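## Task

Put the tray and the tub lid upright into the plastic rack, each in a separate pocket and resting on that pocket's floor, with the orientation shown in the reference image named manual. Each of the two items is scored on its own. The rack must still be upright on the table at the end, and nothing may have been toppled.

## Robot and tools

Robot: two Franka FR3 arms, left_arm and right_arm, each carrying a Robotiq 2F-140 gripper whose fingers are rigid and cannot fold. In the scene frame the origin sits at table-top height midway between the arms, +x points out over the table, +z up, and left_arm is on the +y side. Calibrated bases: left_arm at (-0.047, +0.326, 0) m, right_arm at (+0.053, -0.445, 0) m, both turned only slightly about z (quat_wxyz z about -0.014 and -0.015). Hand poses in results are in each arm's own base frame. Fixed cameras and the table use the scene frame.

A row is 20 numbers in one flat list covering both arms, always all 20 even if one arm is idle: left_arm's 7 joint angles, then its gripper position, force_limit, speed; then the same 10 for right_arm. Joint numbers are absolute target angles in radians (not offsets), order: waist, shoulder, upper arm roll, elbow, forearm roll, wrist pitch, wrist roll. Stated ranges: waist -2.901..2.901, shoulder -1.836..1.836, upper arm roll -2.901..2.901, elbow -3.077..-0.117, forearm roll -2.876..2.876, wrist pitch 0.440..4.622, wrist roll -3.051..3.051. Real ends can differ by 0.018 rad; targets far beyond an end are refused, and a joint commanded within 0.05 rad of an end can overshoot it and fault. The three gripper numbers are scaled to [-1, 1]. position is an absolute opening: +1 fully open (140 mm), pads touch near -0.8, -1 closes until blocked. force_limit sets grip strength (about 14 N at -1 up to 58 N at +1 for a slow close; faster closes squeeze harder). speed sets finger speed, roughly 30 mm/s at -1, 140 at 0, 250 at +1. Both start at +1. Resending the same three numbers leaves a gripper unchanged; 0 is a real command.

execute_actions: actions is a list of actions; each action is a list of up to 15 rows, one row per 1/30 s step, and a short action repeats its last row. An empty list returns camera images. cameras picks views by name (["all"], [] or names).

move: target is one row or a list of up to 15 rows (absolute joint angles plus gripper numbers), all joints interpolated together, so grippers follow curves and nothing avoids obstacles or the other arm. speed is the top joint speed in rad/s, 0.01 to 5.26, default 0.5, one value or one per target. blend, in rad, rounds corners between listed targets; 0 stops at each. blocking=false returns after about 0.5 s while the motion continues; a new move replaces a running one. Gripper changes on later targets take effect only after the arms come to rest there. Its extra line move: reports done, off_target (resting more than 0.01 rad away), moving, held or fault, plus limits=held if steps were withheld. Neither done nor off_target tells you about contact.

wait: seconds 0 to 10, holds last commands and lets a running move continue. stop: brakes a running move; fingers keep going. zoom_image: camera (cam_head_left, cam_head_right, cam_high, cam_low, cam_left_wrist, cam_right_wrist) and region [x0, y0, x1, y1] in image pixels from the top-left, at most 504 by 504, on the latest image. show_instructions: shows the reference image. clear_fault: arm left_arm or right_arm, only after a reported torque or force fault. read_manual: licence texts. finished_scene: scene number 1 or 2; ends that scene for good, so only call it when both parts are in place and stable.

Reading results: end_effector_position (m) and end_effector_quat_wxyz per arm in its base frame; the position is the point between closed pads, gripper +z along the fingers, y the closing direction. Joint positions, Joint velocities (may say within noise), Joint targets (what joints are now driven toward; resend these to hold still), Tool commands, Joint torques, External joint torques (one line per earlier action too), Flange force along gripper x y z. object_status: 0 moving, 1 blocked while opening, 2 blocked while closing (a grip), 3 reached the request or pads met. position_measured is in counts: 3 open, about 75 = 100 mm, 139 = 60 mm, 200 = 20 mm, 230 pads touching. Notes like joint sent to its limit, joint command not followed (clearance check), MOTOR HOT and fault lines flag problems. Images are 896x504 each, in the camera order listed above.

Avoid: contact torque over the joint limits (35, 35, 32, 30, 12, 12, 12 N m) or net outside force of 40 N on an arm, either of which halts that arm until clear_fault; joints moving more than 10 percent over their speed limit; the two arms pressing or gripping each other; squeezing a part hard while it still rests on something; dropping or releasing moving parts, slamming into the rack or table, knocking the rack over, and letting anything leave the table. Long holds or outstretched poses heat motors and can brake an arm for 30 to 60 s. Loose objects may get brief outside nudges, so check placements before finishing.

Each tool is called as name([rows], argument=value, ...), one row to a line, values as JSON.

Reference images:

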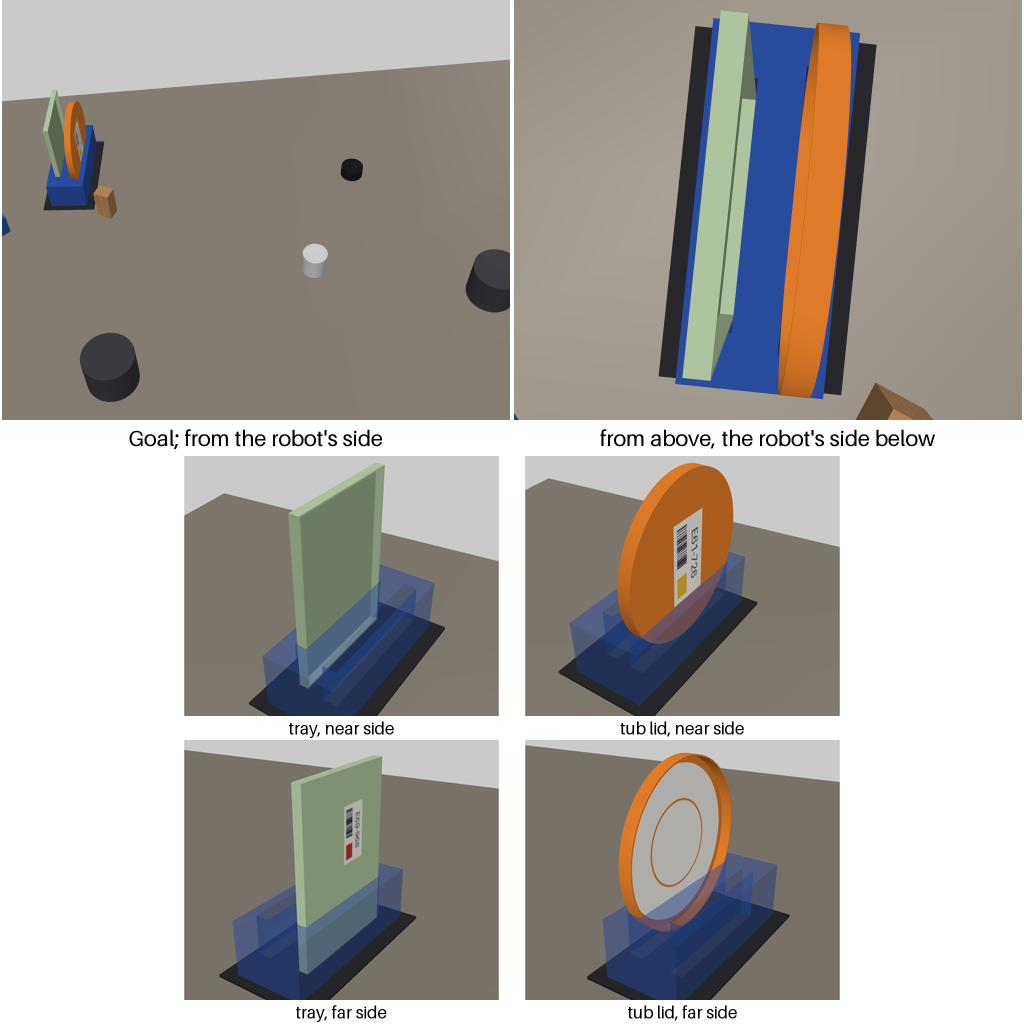

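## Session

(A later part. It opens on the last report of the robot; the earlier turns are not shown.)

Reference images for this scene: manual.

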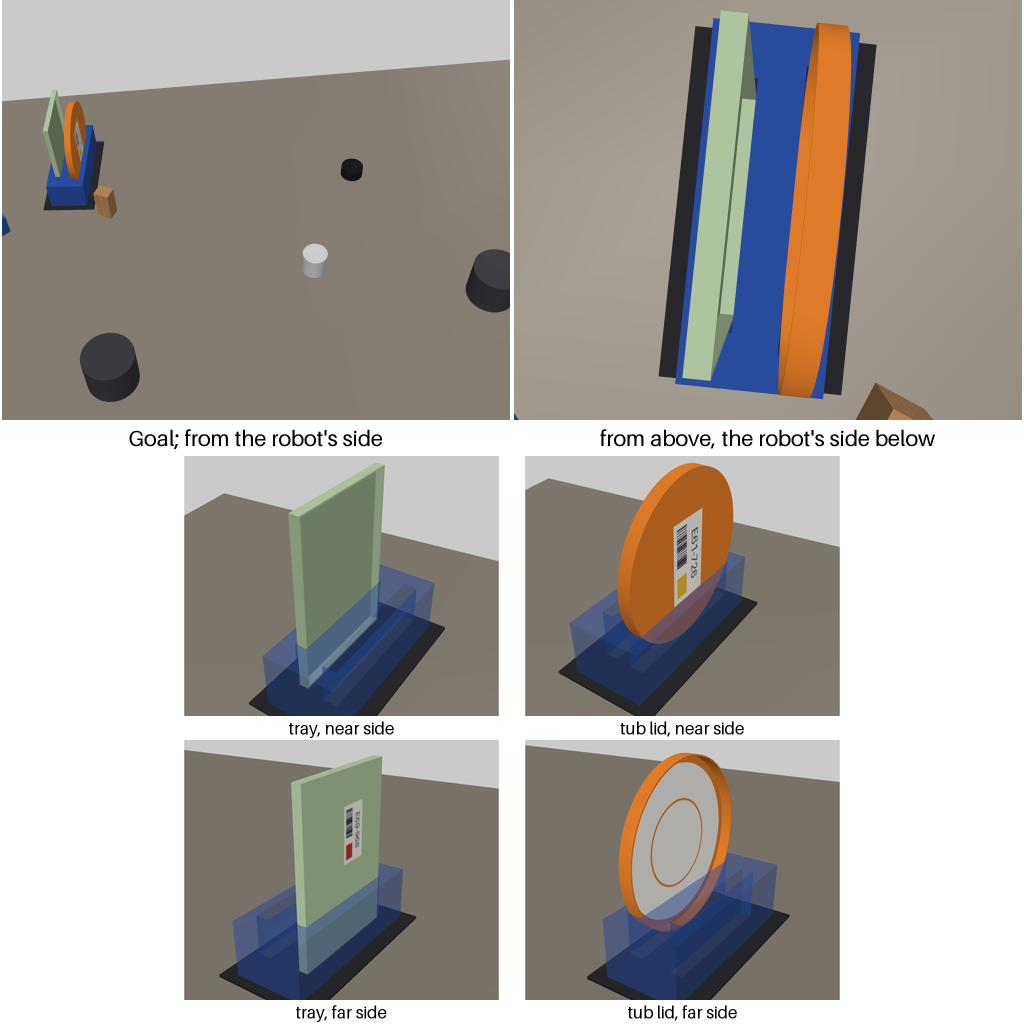

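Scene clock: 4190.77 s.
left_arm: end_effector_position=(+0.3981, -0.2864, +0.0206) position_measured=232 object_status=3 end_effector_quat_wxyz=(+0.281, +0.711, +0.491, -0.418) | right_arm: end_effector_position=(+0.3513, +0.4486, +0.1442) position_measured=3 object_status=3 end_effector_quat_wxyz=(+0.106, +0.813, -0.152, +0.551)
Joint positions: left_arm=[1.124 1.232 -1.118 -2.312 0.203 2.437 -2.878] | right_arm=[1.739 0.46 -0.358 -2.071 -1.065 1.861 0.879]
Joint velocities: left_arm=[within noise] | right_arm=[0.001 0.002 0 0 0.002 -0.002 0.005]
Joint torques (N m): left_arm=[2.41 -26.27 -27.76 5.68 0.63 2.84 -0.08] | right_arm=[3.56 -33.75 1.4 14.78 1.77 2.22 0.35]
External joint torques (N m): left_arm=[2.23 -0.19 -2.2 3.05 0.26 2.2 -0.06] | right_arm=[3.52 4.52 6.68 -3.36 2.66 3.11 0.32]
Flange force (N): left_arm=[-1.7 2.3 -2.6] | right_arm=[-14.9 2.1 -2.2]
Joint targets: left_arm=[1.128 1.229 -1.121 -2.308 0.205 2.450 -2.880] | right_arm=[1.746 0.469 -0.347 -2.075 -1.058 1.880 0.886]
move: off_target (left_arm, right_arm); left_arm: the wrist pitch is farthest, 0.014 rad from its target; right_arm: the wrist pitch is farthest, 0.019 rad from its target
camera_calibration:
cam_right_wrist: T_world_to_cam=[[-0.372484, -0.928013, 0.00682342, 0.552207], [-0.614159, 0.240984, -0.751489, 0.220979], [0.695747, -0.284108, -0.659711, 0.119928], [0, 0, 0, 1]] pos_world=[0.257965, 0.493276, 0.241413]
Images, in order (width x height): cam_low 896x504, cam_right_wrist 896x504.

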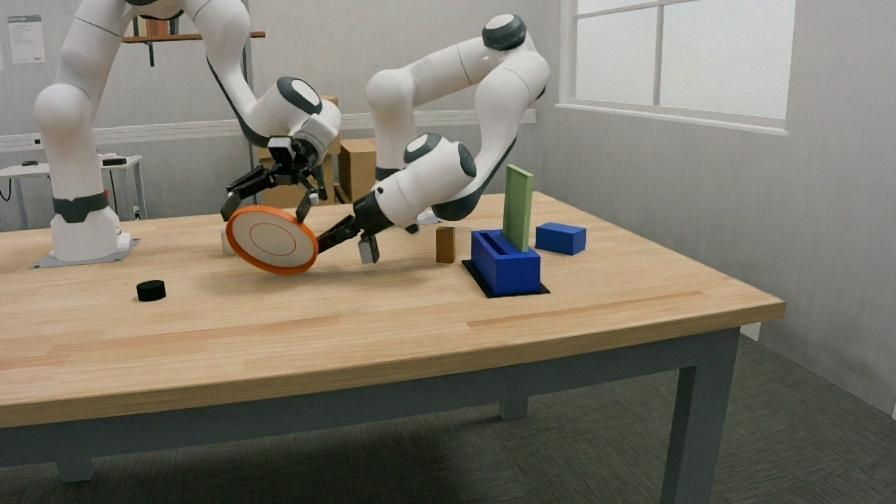

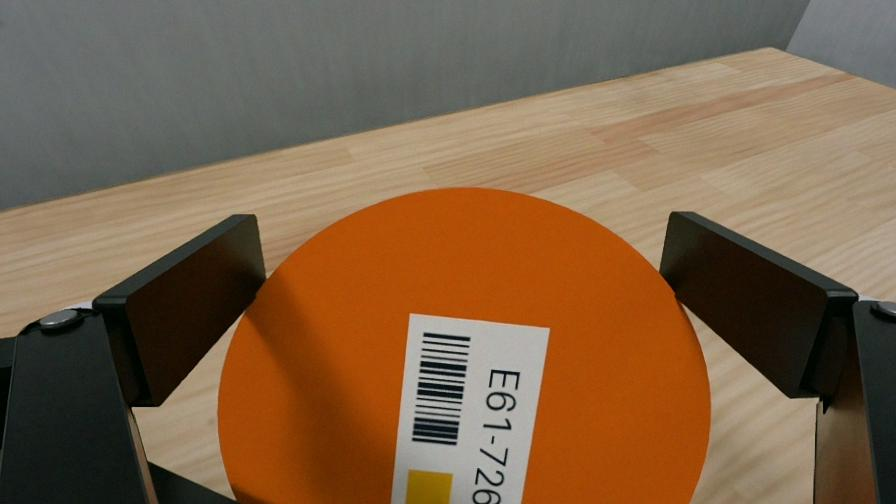

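move(target=[1.1281,1.2292,-1.1214,-2.3081,0.2051,2.4503,-2.8798,-1,-1,-0.5,1.7694,0.4555,-0.3765,-2.0874,-1.0640,1.8895,0.8858,1,0,0], speed=0.04, cameras=["cam_right_wrist","cam_left_wrist"])

Scene clock: 4231.53 s.
left_arm: end_effector_position=(+0.3979, -0.2864, +0.0207) position_measured=232 object_status=3 end_effector_quat_wxyz=(+0.281, +0.711, +0.491, -0.418) | right_arm: end_effector_position=(+0.3503, +0.4484, +0.1448) position_measured=3 object_status=3 end_effector_quat_wxyz=(+0.102, +0.814, -0.151, +0.552)
Joint positions: left_arm=[1.125 1.232 -1.119 -2.312 0.203 2.437 -2.878] | right_arm=[1.763 0.455 -0.382 -2.083 -1.065 1.874 0.884]
Joint velocities: left_arm=[within noise] | right_arm=[0 0 -0.002 -0.001 -0.001 0.004 0]
Joint torques (N m): left_arm=[2.06 -26.15 -27.59 6.08 0.63 2.84 -0.06] | right_arm=[2.94 -36.01 -1.6 15.49 0.24 1.12 0.16]
External joint torques (N m): left_arm=[1.95 -0.06 -1.97 3.48 0.26 2.2 -0.03] | right_arm=[2.89 1.9 3.92 -2.67 1.12 2.01 0.14]
Flange force (N): left_arm=[-0.4 4.5 -1.9] | right_arm=[-6.7 5.9 -1.2]
Joint targets: left_arm=[1.128 1.229 -1.121 -2.308 0.205 2.450 -2.880] | right_arm=[1.769 0.456 -0.377 -2.087 -1.064 1.890 0.886]
move: off_target (left_arm, right_arm); left_arm: the wrist pitch is farthest, 0.014 rad from its target; right_arm: the wrist pitch is farthest, 0.015 rad from its target
camera_calibration:
cam_left_wrist: T_world_to_cam=[[0.93523, -0.353399, -0.0213221, -0.465218], [-0.0482637, -0.186924, 0.981188, -0.045895], [-0.350736, -0.916607, -0.191873, 0.0226616], [0, 0, 0, 1]] pos_world=[0.440819, -0.152214, 0.0394604]
cam_right_wrist: T_world_to_cam=[[-0.365905, -0.930651, 0.00117147, 0.551363], [-0.61514, 0.24091, -0.750709, 0.221082], [0.698367, -0.275409, -0.660632, 0.116232], [0, 0, 0, 1]] pos_world=[0.256571, 0.491877, 0.242109]
Images, in order (width x height): cam_left_wrist 896x504, cam_right_wrist 896x504.

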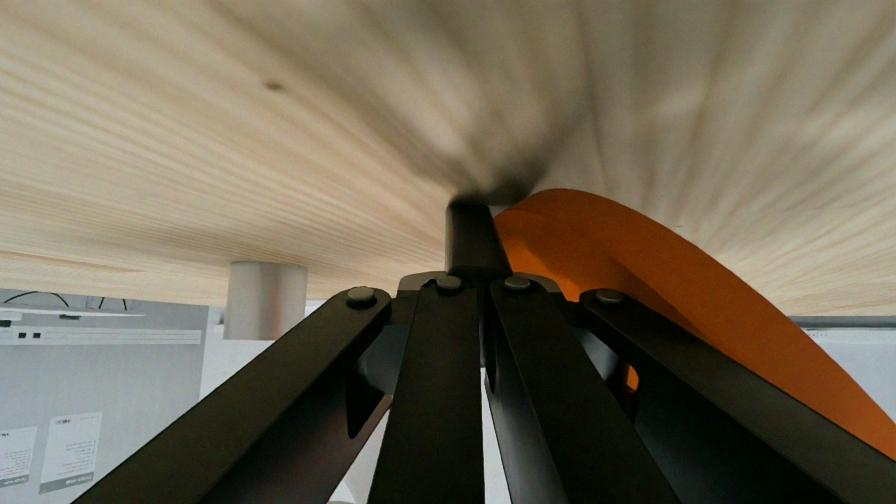

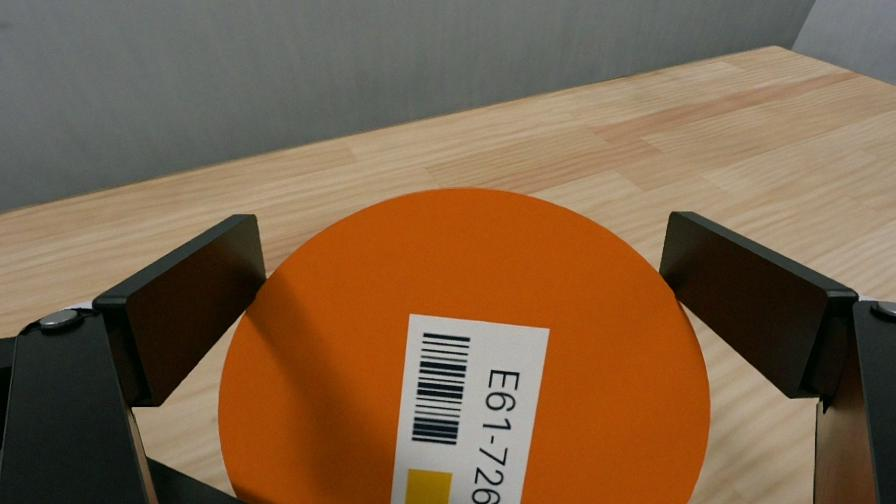

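move(target=[1.1281,1.2292,-1.1214,-2.3081,0.2051,2.4503,-2.8798,-1,-1,-0.5,1.8473,0.5623,-0.3797,-2.0262,-1.0697,1.7638,0.9425,1,0,0], speed=0.05, cameras=["cam_right_wrist","cam_low"])

Scene clock: 4281.03 s.
left_arm: end_effector_position=(+0.3976, -0.2860, +0.0207) position_measured=232 object_status=3 end_effector_quat_wxyz=(+0.281, +0.711, +0.491, -0.418) | right_arm: end_effector_position=(+0.3326, +0.4546, +0.1516) position_measured=3 object_status=3 end_effector_quat_wxyz=(+0.114, +0.772, -0.141, +0.609)
Joint positions: left_arm=[1.126 1.231 -1.119 -2.314 0.204 2.436 -2.878] | right_arm=[1.841 0.556 -0.387 -2.026 -1.072 1.751 0.933]
Joint velocities: left_arm=[within noise] | right_arm=[0 -0.001 -0.001 -0.001 0 -0.001 0.004]
Joint torques (N m): left_arm=[1.45 -25.62 -27.44 6.19 0.5 2.9 -0.1] | right_arm=[2.15 -36.24 -2.23 15.72 0.18 0.71 0.56]
External joint torques (N m): left_arm=[1.29 0.38 -1.94 3.6 0.13 2.26 -0.07] | right_arm=[2.17 3.19 4.76 -1.34 1.3 2.12 0.53]
Flange force (N): left_arm=[0.3 6.8 -0.2] | right_arm=[-11.1 -0.3 -2.4]
Joint targets: left_arm=[1.128 1.229 -1.121 -2.308 0.205 2.450 -2.880] | right_arm=[1.847 0.562 -0.380 -2.026 -1.070 1.764 0.943]
move: off_target (left_arm, right_arm); left_arm: the wrist pitch is farthest, 0.014 rad from its target; right_arm: the wrist pitch is farthest, 0.013 rad from its target
camera_calibration:
cam_right_wrist: T_world_to_cam=[[-0.364411, -0.931229, 0.00403118, 0.54994], [-0.507949, 0.19514, -0.838992, 0.21243], [0.780508, -0.307786, -0.544128, 0.104473], [0, 0, 0, 1]] pos_world=[0.226766, 0.502822, 0.232856]
Images, in order (width x height): cam_low 896x504, cam_right_wrist 896x504.

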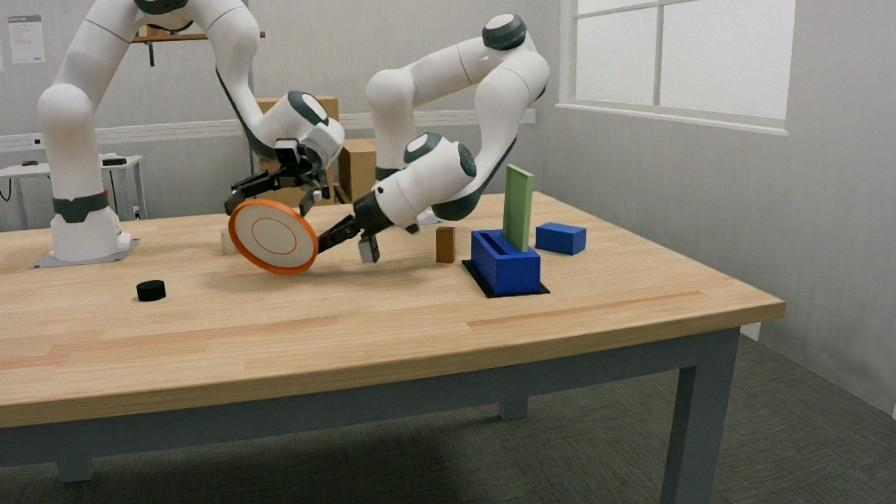

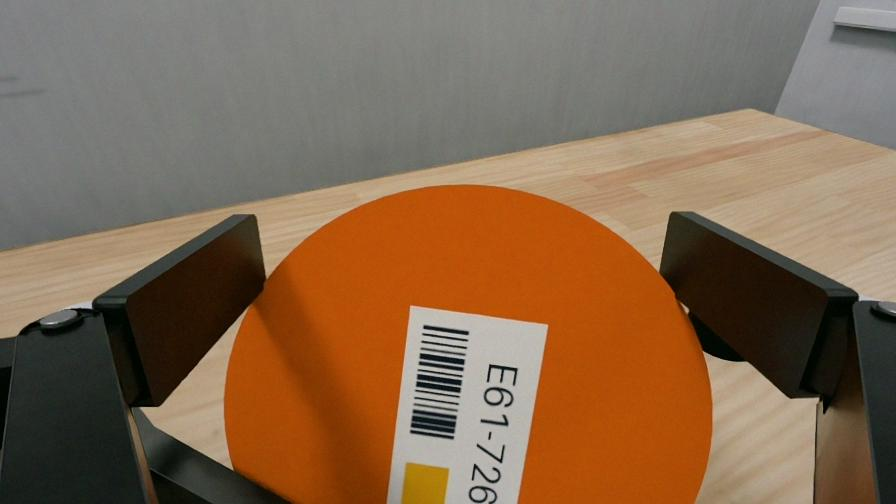

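move([
  [1.1281,1.2292,-1.1214,-2.3081,0.2051,2.4503,-2.8798,-1,-1,-0.5,1.8398,0.5623,-0.3797,-2.0262,-1.0697,1.7638,0.9425,1,0,0],
  [1.1463,1.2255,-1.1217,-2.3314,0.2120,2.4567,-2.8798,-1,-1,-0.5,1.8398,0.5623,-0.3797,-2.0262,-1.0697,1.7638,0.9425,1,0,0],
], speed=[0.02,0.02], cameras=["cam_right_wrist","cam_low","cam_left_wrist"])

Scene clock: 4298.17 s.
left_arm: end_effector_position=(+0.3989, -0.2820, +0.0210) position_measured=232 object_status=3 end_effector_quat_wxyz=(+0.286, +0.709, +0.495, -0.412) | right_arm: end_effector_position=(+0.3335, +0.4539, +0.1514) position_measured=3 object_status=3 end_effector_quat_wxyz=(+0.113, +0.771, -0.143, +0.610)
Joint positions: left_arm=[1.145 1.228 -1.121 -2.33 0.209 2.453 -2.878] | right_arm=[1.839 0.557 -0.387 -2.025 -1.072 1.751 0.937]
Joint velocities: left_arm=[0 0.002 0 -0.003 0.001 0.005 0.001] | right_arm=[within noise]
Joint torques (N m): left_arm=[0.84 -25.53 -26.21 2.51 1.02 1.18 -0.05] | right_arm=[0.18 -36.74 -3.48 15.47 0.04 0.47 0.39]
External joint torques (N m): left_arm=[0.76 0.2 -0.72 -0.03 0.59 0.5 -0.02] | right_arm=[0.26 2.64 3.54 -1.55 1.16 1.89 0.36]
Flange force (N): left_arm=[-1.4 -2.4 -0.6] | right_arm=[-8.9 -0.1 0.4]
Joint targets: left_arm=[1.146 1.226 -1.122 -2.331 0.212 2.457 -2.880] | right_arm=[1.840 0.562 -0.380 -2.026 -1.070 1.764 0.943]
move: off_target (right_arm); right_arm: the wrist pitch is farthest, 0.013 rad from its target
camera_calibration:
cam_left_wrist: T_world_to_cam=[[0.940655, -0.33909, -0.0136507, -0.46287], [-0.0540707, -0.189463, 0.980398, -0.0438079], [-0.33503, -0.921478, -0.196554, 0.0194735], [0, 0, 0, 1]] pos_world=[0.439557, -0.14731, 0.0404583]
cam_right_wrist: T_world_to_cam=[[-0.367096, -0.930182, 0.000955024, 0.550543], [-0.506277, 0.198941, -0.83911, 0.210622], [0.780336, -0.308518, -0.543961, 0.103767], [0, 0, 0, 1]] pos_world=[0.227763, 0.502218, 0.232655]
Images, in order (width x height): cam_low 896x504, cam_left_wrist 896x504, cam_right_wrist 896x504.

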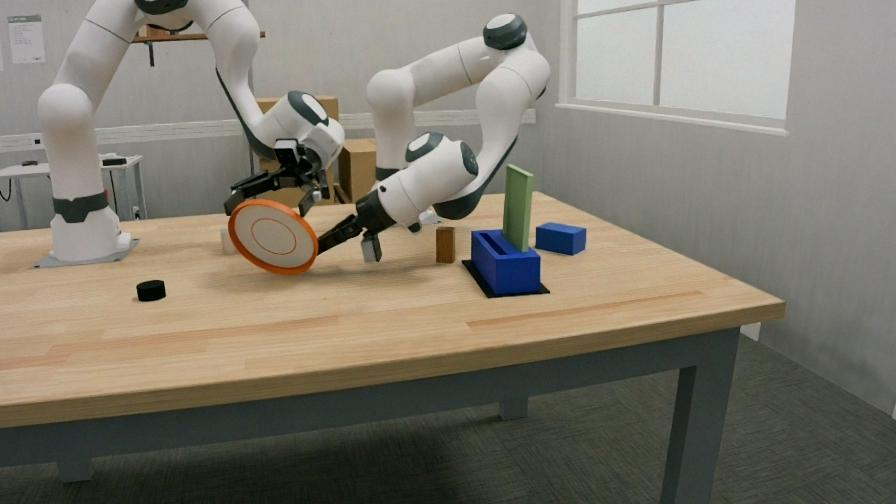

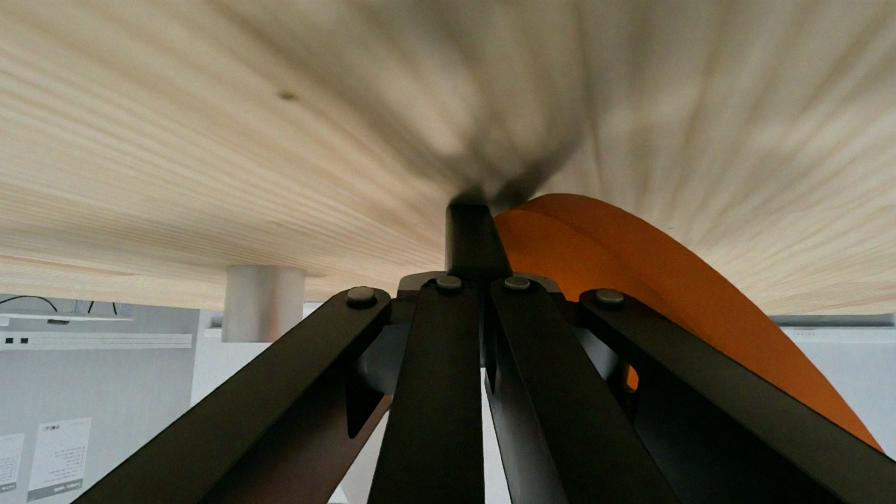

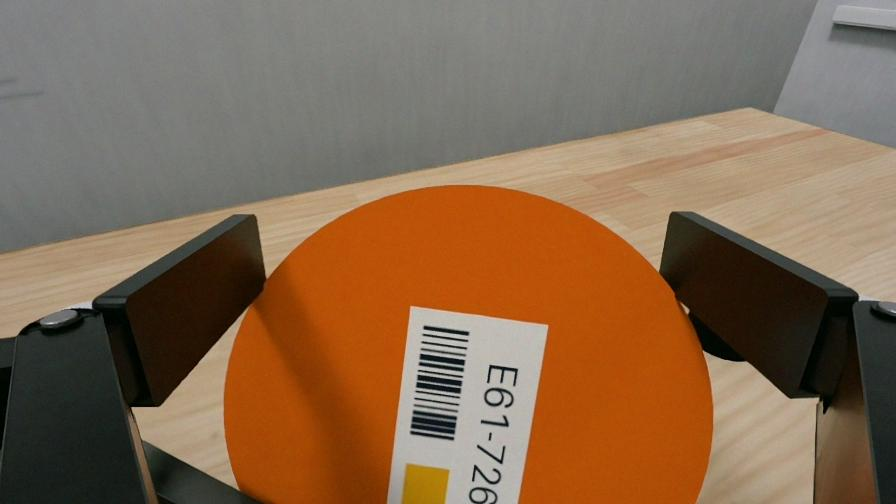

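move([
  [1.2511,0.9488,-1.2469,-2.3653,0.1142,2.3633,-2.8798,-1,-1,-0.5,1.8398,0.5623,-0.3797,-2.0262,-1.0697,1.7638,0.9425,1,0,0],
  [1.4469,0.6871,-1.4718,-2.3159,0.0195,2.1712,-2.8798,-1,-1,-0.5,1.8398,0.5623,-0.3797,-2.0262,-1.0697,1.7638,0.9425,1,0,0],
], speed=[0.12,0.2], blend=[0.03,0], cameras=["cam_right_wrist","cam_low","cam_left_wrist"])

Scene clock: 4599.60 s.
left_arm: end_effector_position=(+0.4440, -0.1520, +0.1372) position_measured=232 object_status=3 end_effector_quat_wxyz=(+0.197, +0.771, +0.537, -0.280) | right_arm: end_effector_position=(+0.3306, +0.4571, +0.1470) position_measured=3 object_status=3 end_effector_quat_wxyz=(+0.110, +0.775, -0.139, +0.606)
Joint positions: left_arm=[1.446 0.689 -1.471 -2.317 0.022 2.174 -2.878] | right_arm=[1.839 0.559 -0.382 -2.025 -1.072 1.761 0.937]
Joint velocities: left_arm=[0 0 -0.001 0 0 -0.003 -0.002] | right_arm=[within noise]
Joint torques (N m): left_arm=[0.77 -16.75 -19.09 16.58 -0.35 1.31 -0.07] | right_arm=[-0.89 -38.52 -6.05 15.96 -1.01 -1.11 0.37]
External joint torques (N m): left_arm=[0.69 0.26 -0.3 0.33 -0.46 -0.22 -0.05] | right_arm=[-0.83 1.11 0.93 -1.08 0.08 0.29 0.34]
Flange force (N): left_arm=[-1.6 -2.7 -2.8] | right_arm=[-2.9 1.2 1.7]
Joint targets: left_arm=[1.447 0.687 -1.472 -2.316 0.019 2.171 -2.880] | right_arm=[1.840 0.562 -0.380 -2.026 -1.070 1.764 0.943]
move: done
camera_calibration:
cam_left_wrist: T_world_to_cam=[[0.941751, -0.336273, -0.00513507, -0.46082], [-0.172026, -0.494775, 0.851824, -0.106976], [-0.288986, -0.801323, -0.523802, 0.21994], [0, 0, 0, 1]] pos_world=[0.479135, -0.0316474, 0.203964]
cam_right_wrist: T_world_to_cam=[[-0.35769, -0.933836, 0.00285455, 0.550716], [-0.515834, 0.195031, -0.834193, 0.209084], [0.778443, -0.299855, -0.551465, 0.10246], [0, 0, 0, 1]] pos_world=[0.225079, 0.504224, 0.229347]
Images, in order (width x height): cam_low 896x504, cam_left_wrist 896x504, cam_right_wrist 896x504.

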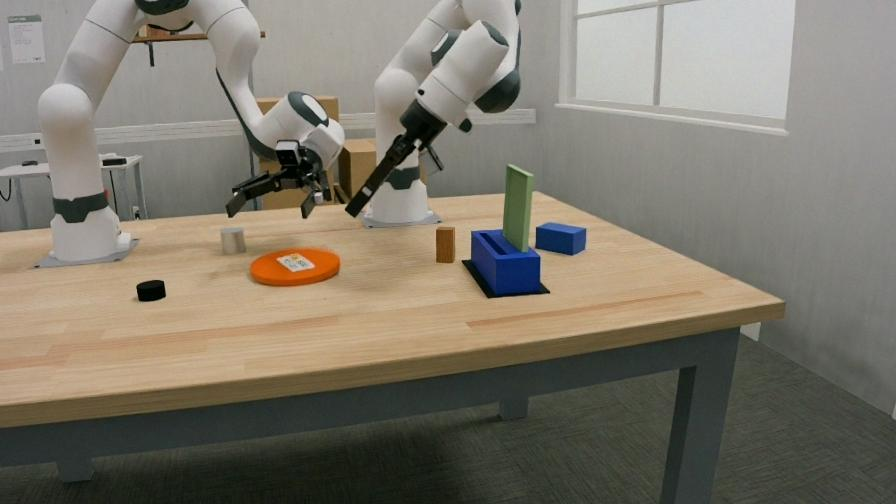

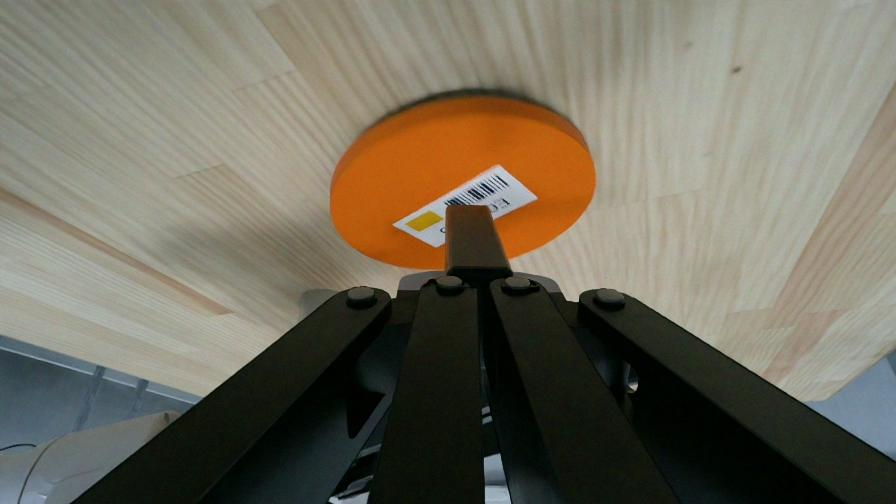

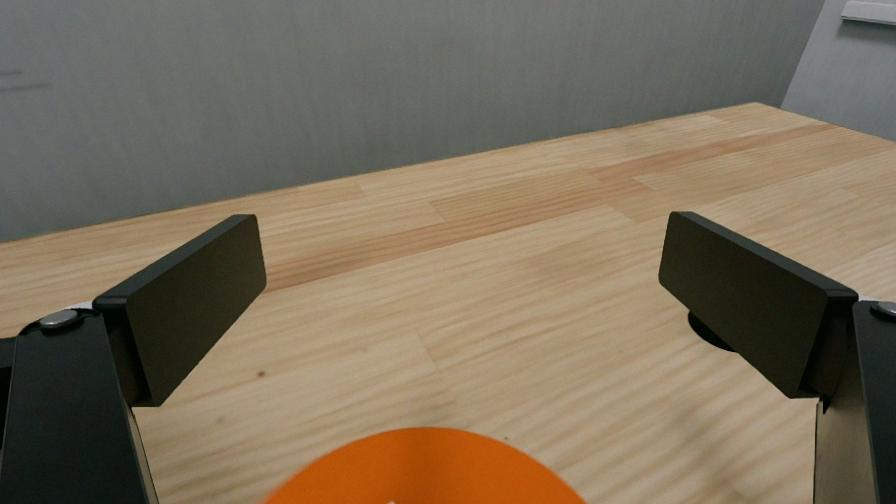

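move([
  [1.4469,0.6871,-1.4718,-2.3159,0.0195,2.1712,-2.8798,-1,-1,-0.5,1.0626,0.1641,0,-2.0740,0,2.2380,-0.1592,-1,-1,0],
  [1.4469,0.6871,-1.4718,-2.3159,0.0195,2.1712,-2.8798,-1,-1,-0.5,1.0626,0.2916,0,-2.1274,0,2.4190,-0.1592,-1,-1,0],
], speed=[0.5,0.2], cameras=["cam_right_wrist"])

Scene clock: 4657.53 s.
left_arm: end_effector_position=(+0.4438, -0.1521, +0.1372) position_measured=232 object_status=3 end_effector_quat_wxyz=(+0.196, +0.771, +0.537, -0.280) | right_arm: end_effector_position=(+0.2797, +0.5002, +0.0605) position_measured=233 object_status=3 end_effector_quat_wxyz=(+0.001, +0.985, -0.175, +0.001)
Joint positions: left_arm=[1.446 0.689 -1.471 -2.317 0.022 2.174 -2.878] | right_arm=[1.064 0.29 -0.002 -2.127 -0.004 2.416 -0.153]
Joint velocities: left_arm=[within noise] | right_arm=[0.001 0.001 -0.001 -0.001 -0.001 0.005 0.002]
Joint torques (N m): left_arm=[0.79 -16.72 -19.12 16.67 -0.37 1.29 -0.1] | right_arm=[-1.19 -38.71 1.08 20.83 0.9 2.69 -0.12]
External joint torques (N m): left_arm=[0.6 0.16 -0.43 0.35 -0.47 -0.25 -0.08] | right_arm=[-1.22 0.16 0.82 -0.61 0.4 0.08 -0.12]
Flange force (N): left_arm=[-2.0 -2.6 -3.0] | right_arm=[1.0 2.2 0.7]
Joint targets: left_arm=[1.447 0.687 -1.472 -2.316 0.020 2.171 -2.880] | right_arm=[1.063 0.292 0.000 -2.127 0.000 2.419 -0.159]
move: done
camera_calibration:
cam_right_wrist: T_world_to_cam=[[-0.346035, -0.938165, 0.0102736, 0.571458], [-0.883645, 0.329567, 0.332502, 0.0671596], [-0.315327, 0.105979, -0.943047, 0.234022], [0, 0, 0, 1]] pos_world=[0.330883, 0.489187, 0.192492]
Images, in order (width x height): cam_right_wrist 896x504.

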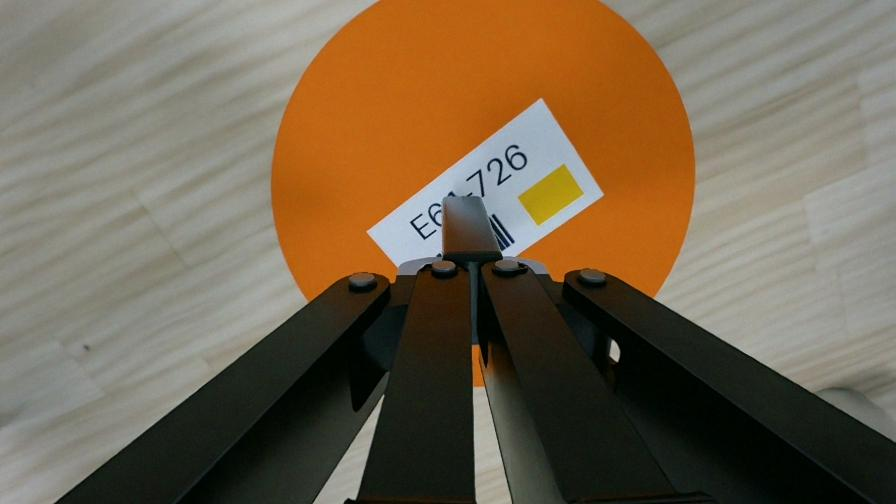

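move([
  [1.4469,0.6871,-1.4718,-2.3159,0.0195,2.1712,-2.8798,-1,-1,-0.5,1.0172,0.2900,0,-2.1500,0,2.4400,-1.1,1,0,0],
  [1.4469,0.6871,-1.4718,-2.3159,0.0195,2.1712,-2.8798,-1,-1,-0.5,1.0172,0.2900,0,-2.1500,0,2.4400,-1.1,1,0,0],
  [1.4469,0.6871,-1.4718,-2.3159,0.0195,2.1712,-2.8798,-1,-1,-0.5,1.0172,0.3471,0,-2.1576,0,2.5047,-1.1,1,0,0],
], speed=[0.4,0.2,0.05], cameras=["cam_right_wrist"])

Scene clock: 4716.37 s.
left_arm: end_effector_position=(+0.4438, -0.1521, +0.1372) position_measured=232 object_status=3 end_effector_quat_wxyz=(+0.196, +0.771, +0.537, -0.280) | right_arm: end_effector_position=(+0.2994, +0.4830, +0.0270) position_measured=3 object_status=3 end_effector_quat_wxyz=(+0.001, +0.963, +0.268, +0.001)
Joint positions: left_arm=[1.446 0.689 -1.471 -2.317 0.022 2.174 -2.878] | right_arm=[1.019 0.342 -0.002 -2.156 -0.004 2.498 -1.094]
Joint velocities: left_arm=[within noise] | right_arm=[0.001 0.001 -0.001 0.001 0.001 0.009 -0.001]
Joint torques (N m): left_arm=[0.83 -16.74 -19.08 16.59 -0.36 1.29 -0.11] | right_arm=[-1.11 -36.78 0.97 18.94 0.91 3.16 -0.15]
External joint torques (N m): left_arm=[0.81 0.18 -0.31 0.42 -0.46 -0.23 -0.09] | right_arm=[-1.08 2.85 0.7 -1.61 0.4 0.48 -0.15]
Flange force (N): left_arm=[-1.8 -3.0 -3.2] | right_arm=[0.6 1.4 6.9]
Joint targets: left_arm=[1.447 0.687 -1.472 -2.316 0.020 2.171 -2.880] | right_arm=[1.017 0.347 0.000 -2.158 0.000 2.505 -1.100]
move: done
camera_calibration:
cam_right_wrist: T_world_to_cam=[[0.516212, -0.856396, 0.0105146, 0.264871], [-0.809176, -0.483653, 0.333637, 0.471871], [-0.28064, -0.180736, -0.942643, 0.338526], [0, 0, 0, 1]] pos_world=[0.340101, 0.516241, 0.158891]
Images, in order (width x height): cam_right_wrist 896x504.

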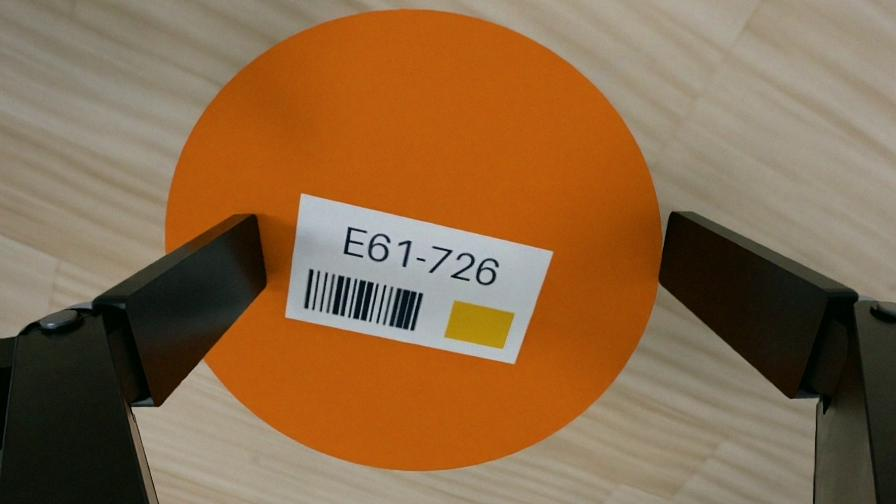

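move([
  [1.4469,0.6871,-1.4718,-2.3159,0.0195,2.1712,-2.8798,-1,-1,-0.5,1.0172,0.3152,0,-2.1553,0,2.4705,-1.1,1,0,0],
  [1.4469,0.6871,-1.4718,-2.3159,0.0195,2.1712,-2.8798,-1,-1,-0.5,1.0433,0.3346,0,-2.1246,0,2.4592,-1.1,1,0,0],
  [1.4469,0.6871,-1.4718,-2.3159,0.0195,2.1712,-2.8798,-1,-1,-0.5,1.0433,0.3620,0,-2.1265,0,2.4885,-1.1,1,0,0],
], speed=[0.1,0.2,0.05], cameras=["cam_right_wrist"])

Scene clock: 4729.33 s.
left_arm: end_effector_position=(+0.4438, -0.1521, +0.1372) position_measured=232 object_status=3 end_effector_quat_wxyz=(+0.196, +0.771, +0.537, -0.280) | right_arm: end_effector_position=(+0.2909, +0.4973, +0.0275) position_measured=3 object_status=3 end_effector_quat_wxyz=(+0.001, +0.960, +0.281, +0.001)
Joint positions: left_arm=[1.446 0.689 -1.471 -2.317 0.022 2.174 -2.878] | right_arm=[1.042 0.359 0 -2.126 -0.004 2.485 -1.094]
Joint velocities: left_arm=[within noise] | right_arm=[0 -0.001 0 0 0 0.004 0]
Joint torques (N m): left_arm=[0.75 -16.77 -19.09 16.59 -0.36 1.29 -0.08] | right_arm=[-0.75 -39.37 0.64 19.83 0.9 2.77 -0.12]
External joint torques (N m): left_arm=[0.68 0.19 -0.34 0.37 -0.47 -0.23 -0.06] | right_arm=[-0.83 0.78 0.24 -0.75 0.39 0.11 -0.12]
Flange force (N): left_arm=[-1.8 -2.7 -3.0] | right_arm=[-0.5 1.7 1.9]
Joint targets: left_arm=[1.447 0.687 -1.472 -2.316 0.020 2.171 -2.880] | right_arm=[1.043 0.362 0.000 -2.127 0.000 2.489 -1.100]
move: done
camera_calibration:
cam_right_wrist: T_world_to_cam=[[0.537739, -0.843051, 0.0101155, 0.268645], [-0.796503, -0.504041, 0.333955, 0.478187], [-0.276442, -0.187638, -0.942535, 0.34142], [0, 0, 0, 1]] pos_world=[0.330799, 0.531571, 0.15939]
Images, in order (width x height): cam_right_wrist 896x504.

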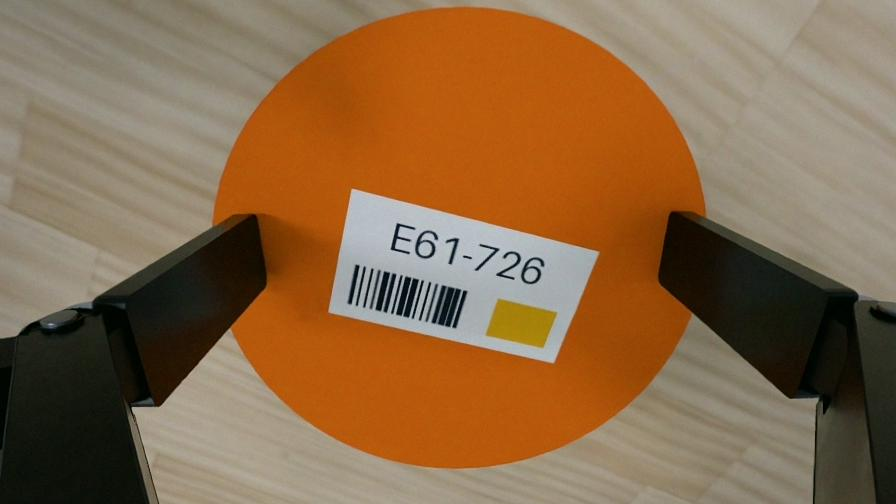

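move([
  [1.4469,0.6871,-1.4718,-2.3159,0.0195,2.1712,-2.8798,-1,-1,-0.5,1.0433,0.3820,0,-2.1268,0,2.5088,-1.1,1,0,0],
  [1.4469,0.6871,-1.4718,-2.3159,0.0195,2.1712,-2.8798,-1,-1,-0.5,1.0433,0.3820,0,-2.1268,0,2.5088,-0.8,1,0,0],
], speed=[0.03,0.2], cameras=["cam_right_wrist"])

Scene clock: 4743.67 s.
left_arm: end_effector_position=(+0.4438, -0.1521, +0.1372) position_measured=232 object_status=3 end_effector_quat_wxyz=(+0.196, +0.771, +0.537, -0.280) | right_arm: end_effector_position=(+0.2998, +0.5059, +0.0289) position_measured=3 object_status=3 end_effector_quat_wxyz=(-0.011, +0.990, +0.142, +0.011)
Joint positions: left_arm=[1.446 0.689 -1.471 -2.317 0.022 2.174 -2.878] | right_arm=[1.041 0.368 -0.004 -2.117 -0.004 2.515 -0.815]
Joint velocities: left_arm=[within noise] | right_arm=[-0.001 -0.002 -0.003 0 0 0.001 0.004]
Joint torques (N m): left_arm=[0.78 -16.72 -19.04 16.59 -0.37 1.3 -0.12] | right_arm=[1.32 -32.65 3.41 14.41 1.73 1.47 0.75]
External joint torques (N m): left_arm=[0.8 0.24 -0.2 0.39 -0.47 -0.23 -0.1] | right_arm=[1.17 7.93 3 -6.39 1.23 -1.28 0.75]
Flange force (N): left_arm=[-1.5 -2.7 -3.0] | right_arm=[-5.8 0.2 13.5]
Joint targets: left_arm=[1.447 0.687 -1.472 -2.316 0.020 2.171 -2.880] | right_arm=[1.043 0.382 0.000 -2.127 0.000 2.509 -0.800]
move: off_target (right_arm); right_arm: the wrist roll is farthest, 0.015 rad from its target
camera_calibration:
cam_right_wrist: T_world_to_cam=[[0.280004, -0.959946, -0.0100686, 0.407955], [-0.911263, -0.269074, 0.311767, 0.405327], [-0.301988, -0.0781206, -0.950105, 0.299191], [0, 0, 0, 1]] pos_world=[0.345483, 0.52405, 0.162003]
Images, in order (width x height): cam_right_wrist 896x504.

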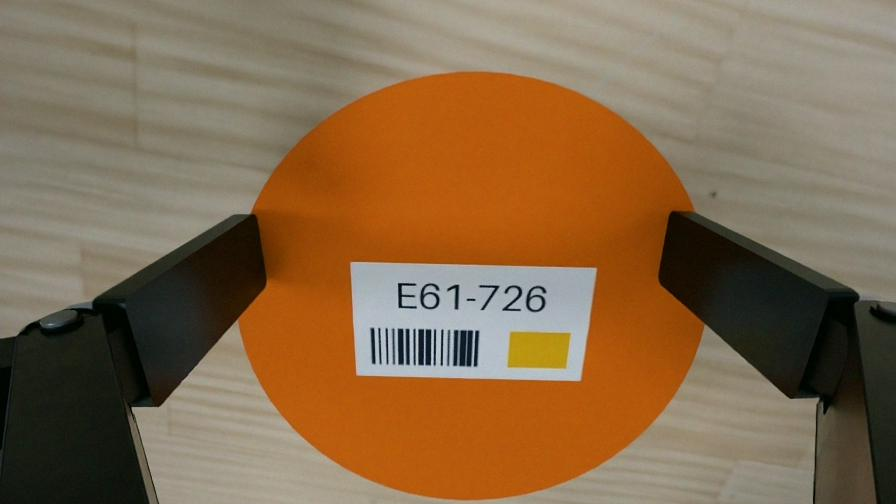

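move(target=[1.4469,0.6871,-1.4718,-2.3159,0.0195,2.1712,-2.8798,-1,-1,-0.5,1.0433,0.2035,0,-2.0190,0,2.2225,-0.5,1,0,0], speed=0.2, cameras=["cam_right_wrist","cam_left_wrist"])

Scene clock: 4807.40 s.
left_arm: end_effector_position=(+0.4447, -0.1517, +0.1377) position_measured=232 object_status=3 end_effector_quat_wxyz=(+0.197, +0.771, +0.537, -0.279) | right_arm: end_effector_position=(+0.2977, +0.5081, +0.1400) position_measured=3 object_status=3 end_effector_quat_wxyz=(+0.000, +1.000, -0.009, +0.002)
Joint positions: left_arm=[1.446 0.689 -1.471 -2.316 0.022 2.174 -2.878] | right_arm=[1.043 0.204 -0.001 -2.019 -0.004 2.225 -0.508]
Joint velocities: left_arm=[within noise] | right_arm=[-0.001 0.001 0 0 0 0 0.006]
Joint torques (N m): left_arm=[0.41 -16.68 -18.83 16.51 -0.24 1.29 -0.08] | right_arm=[-0.83 -38.11 0.54 23.01 1 2.21 0.39]
External joint torques (N m): left_arm=[0.28 0.28 -0.1 0.19 -0.35 -0.26 -0.06] | right_arm=[-0.83 0 0.36 -0.45 0.38 -0.44 0.39]
Flange force (N): left_arm=[-0.6 -0.7 -1.6] | right_arm=[-0.6 1.1 -0.6]
Joint targets: left_arm=[1.447 0.687 -1.472 -2.316 0.020 2.171 -2.880] | right_arm=[1.043 0.203 0.000 -2.019 0.000 2.223 -0.500]
move: done
camera_calibration:
cam_left_wrist: T_world_to_cam=[[0.942085, -0.335343, -0.00450768, -0.46145], [-0.172039, -0.494763, 0.851829, -0.107162], [-0.287885, -0.80172, -0.523801, 0.220047], [0, 0, 0, 1]] pos_world=[0.479637, -0.0313475, 0.204464]
cam_right_wrist: T_world_to_cam=[[-0.0197144, -0.999778, 0.00738733, 0.518964], [-0.94328, 0.0210485, 0.33133, 0.228772], [-0.331412, -0.00043636, -0.943486, 0.372686], [0, 0, 0, 1]] pos_world=[0.34954, 0.514196, 0.271991]
Images, in order (width x height): cam_left_wrist 896x504, cam_right_wrist 896x504.

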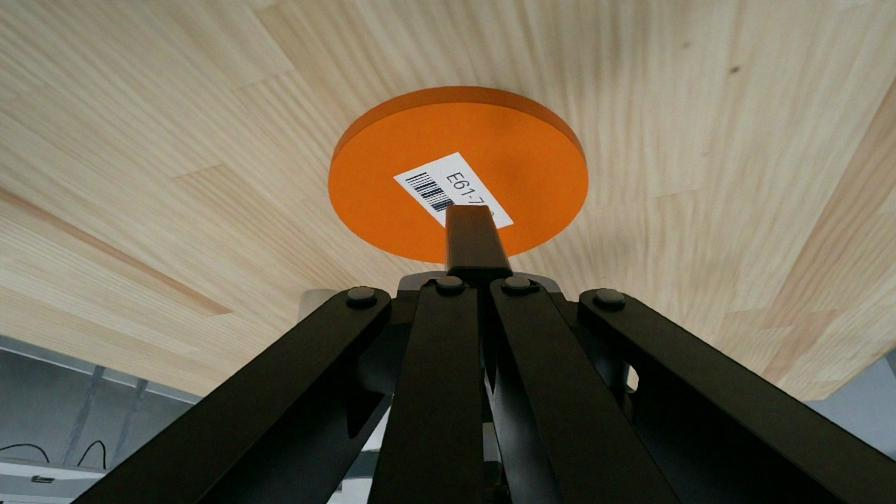

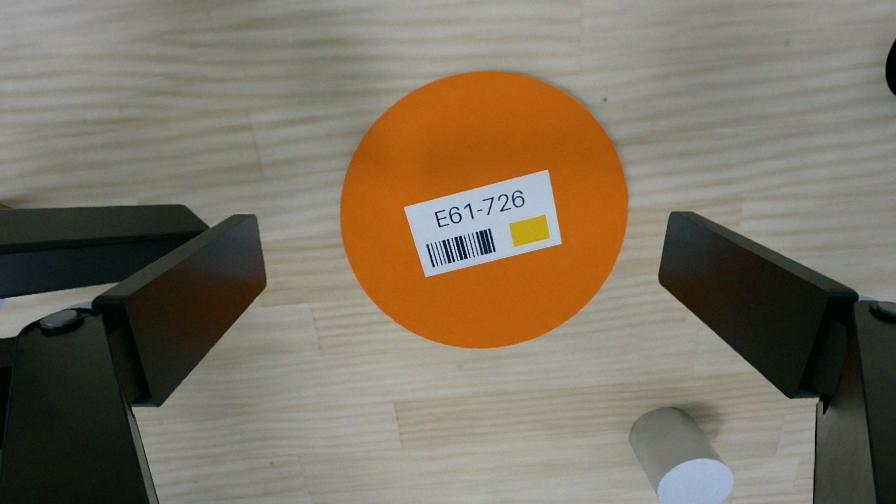

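move([
  [0.37,-0.45,-0.74,-2.4,0,2.0,-0.9,-1,-1,-0.5,0.8559,0.2733,0,-1.9193,0,2.1926,-0.4880,-1,-1,0],
  [-0.7097,-0.4847,0,-2.6937,0,2.2090,1.0880,-1,-1,-0.5,0.8559,0.2733,0,-1.9193,0,2.1926,-0.4880,-1,-1,0],
  [-0.7097,-0.1314,0,-2.8178,0,2.6864,1.0880,-1,-1,-0.5,0.8559,0.4194,0,-1.9778,0,2.3972,-0.4880,-1,-1,0],
], speed=[0.6,0.6,0.12], blend=[0.15,0.02,0], cameras=["cam_right_wrist","cam_left_wrist","cam_low"])

Scene clock: 4887.83 s.
left_arm: end_effector_position=(+0.3912, -0.1280, +0.2269) position_measured=232 object_status=3 end_effector_quat_wxyz=(-0.117, +0.793, -0.596, -0.051) | right_arm: end_effector_position=(+0.4027, +0.4634, +0.1415) position_measured=233 object_status=3 end_effector_quat_wxyz=(-0.001, +0.994, -0.109, +0.003)
Joint positions: left_arm=[0.169 -0.455 -0.602 -2.454 0.003 2.033 -0.661] | right_arm=[0.857 0.27 -0.001 -1.92 -0.004 2.195 -0.494]
Joint velocities: left_arm=[-0.002 0 0 0 0 0 -0.006] | right_arm=[within noise]
Joint torques (N m): left_arm=[0.73 -11.99 7.1 24.12 0.99 2.44 -0.09] | right_arm=[-1.14 -39.87 0.59 23.53 1.03 2.22 0.33]
External joint torques (N m): left_arm=[0.57 0.68 0.39 0.61 0.03 -0.01 -0.07] | right_arm=[-1.18 0.66 0.33 -0.16 0.39 -0.43 0.33]
Flange force (N): left_arm=[2.2 -4.0 -0.5] | right_arm=[1.4 -1.3 0.0]
Joint targets: left_arm=[0.170 -0.454 -0.604 -2.453 0.003 2.032 -0.667] | right_arm=[0.856 0.273 0.000 -1.919 0.000 2.193 -0.488]
move: held (left_arm; a check stopped the path), off_target (right_arm; braked when a check withheld steps of left_arm); path passed 1 of 3 targets; limits=held; left_arm: the wrist roll is farthest, 1.749 rad from its target; right_arm: the wrist pitch is farthest, 0.202 rad from its target
joint command not followed: on one or more control steps a check withheld the commanded joint targets of the left arm, and it was not sent them on those steps.
cause: the commanded joint targets, or the way to them, would bring a part of the robot too close to another arm (a part of this arm just beyond the wrist roll and a part of the right arm just beyond the forearm roll, at the place that arm is still heading or pushing toward).
camera_calibration:
cam_left_wrist: T_world_to_cam=[[-0.953484, -0.273506, -0.126741, 0.374436], [-0.29894, 0.80383, 0.514288, 0.111862], [-0.0387825, 0.528253, -0.848201, 0.416776], [0, 0, 0, 1]] pos_world=[0.406623, -0.207671, 0.343437]
cam_right_wrist: T_world_to_cam=[[-0.217234, -0.976105, 0.00536611, 0.545203], [-0.920985, 0.206782, 0.330195, 0.233357], [-0.323415, 0.0667873, -0.943897, 0.374586], [0, 0, 0, 1]] pos_world=[0.454501, 0.458904, 0.273591]
Images, in order (width x height): cam_low 896x504, cam_left_wrist 896x504, cam_right_wrist 896x504.

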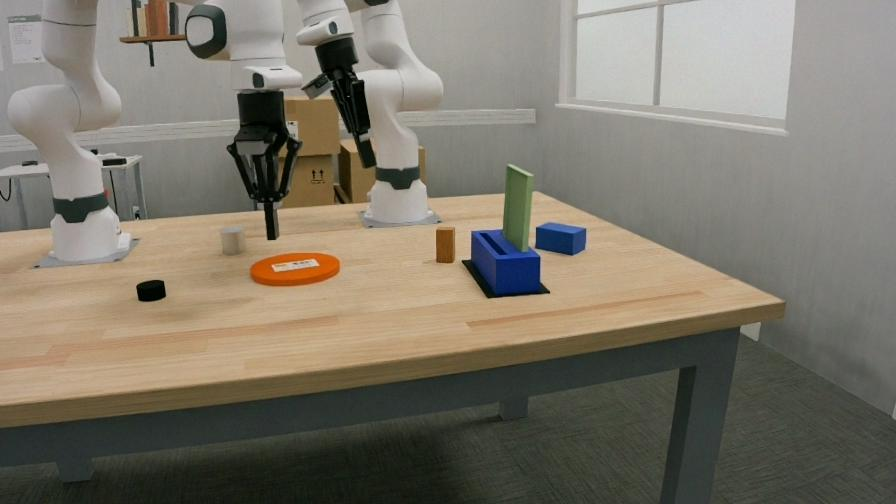

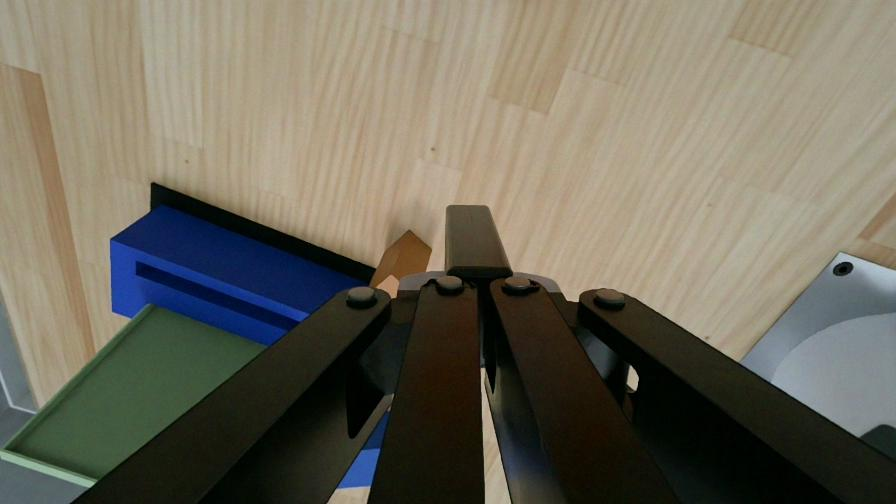

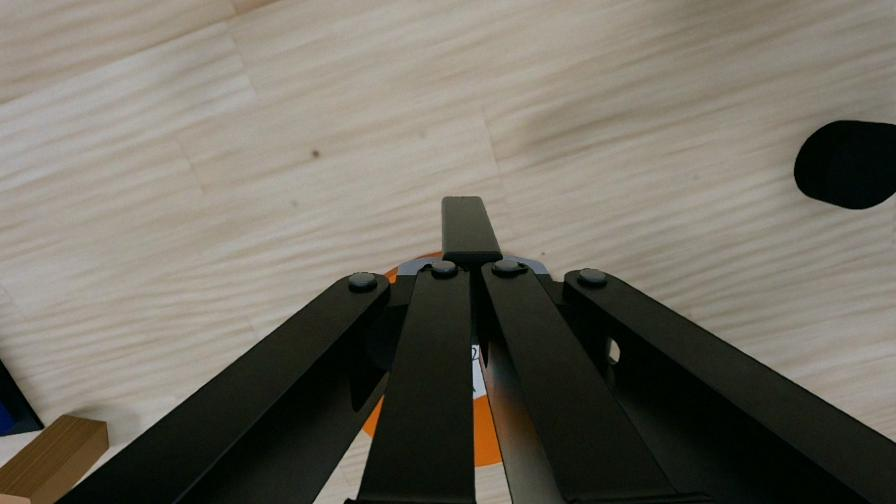

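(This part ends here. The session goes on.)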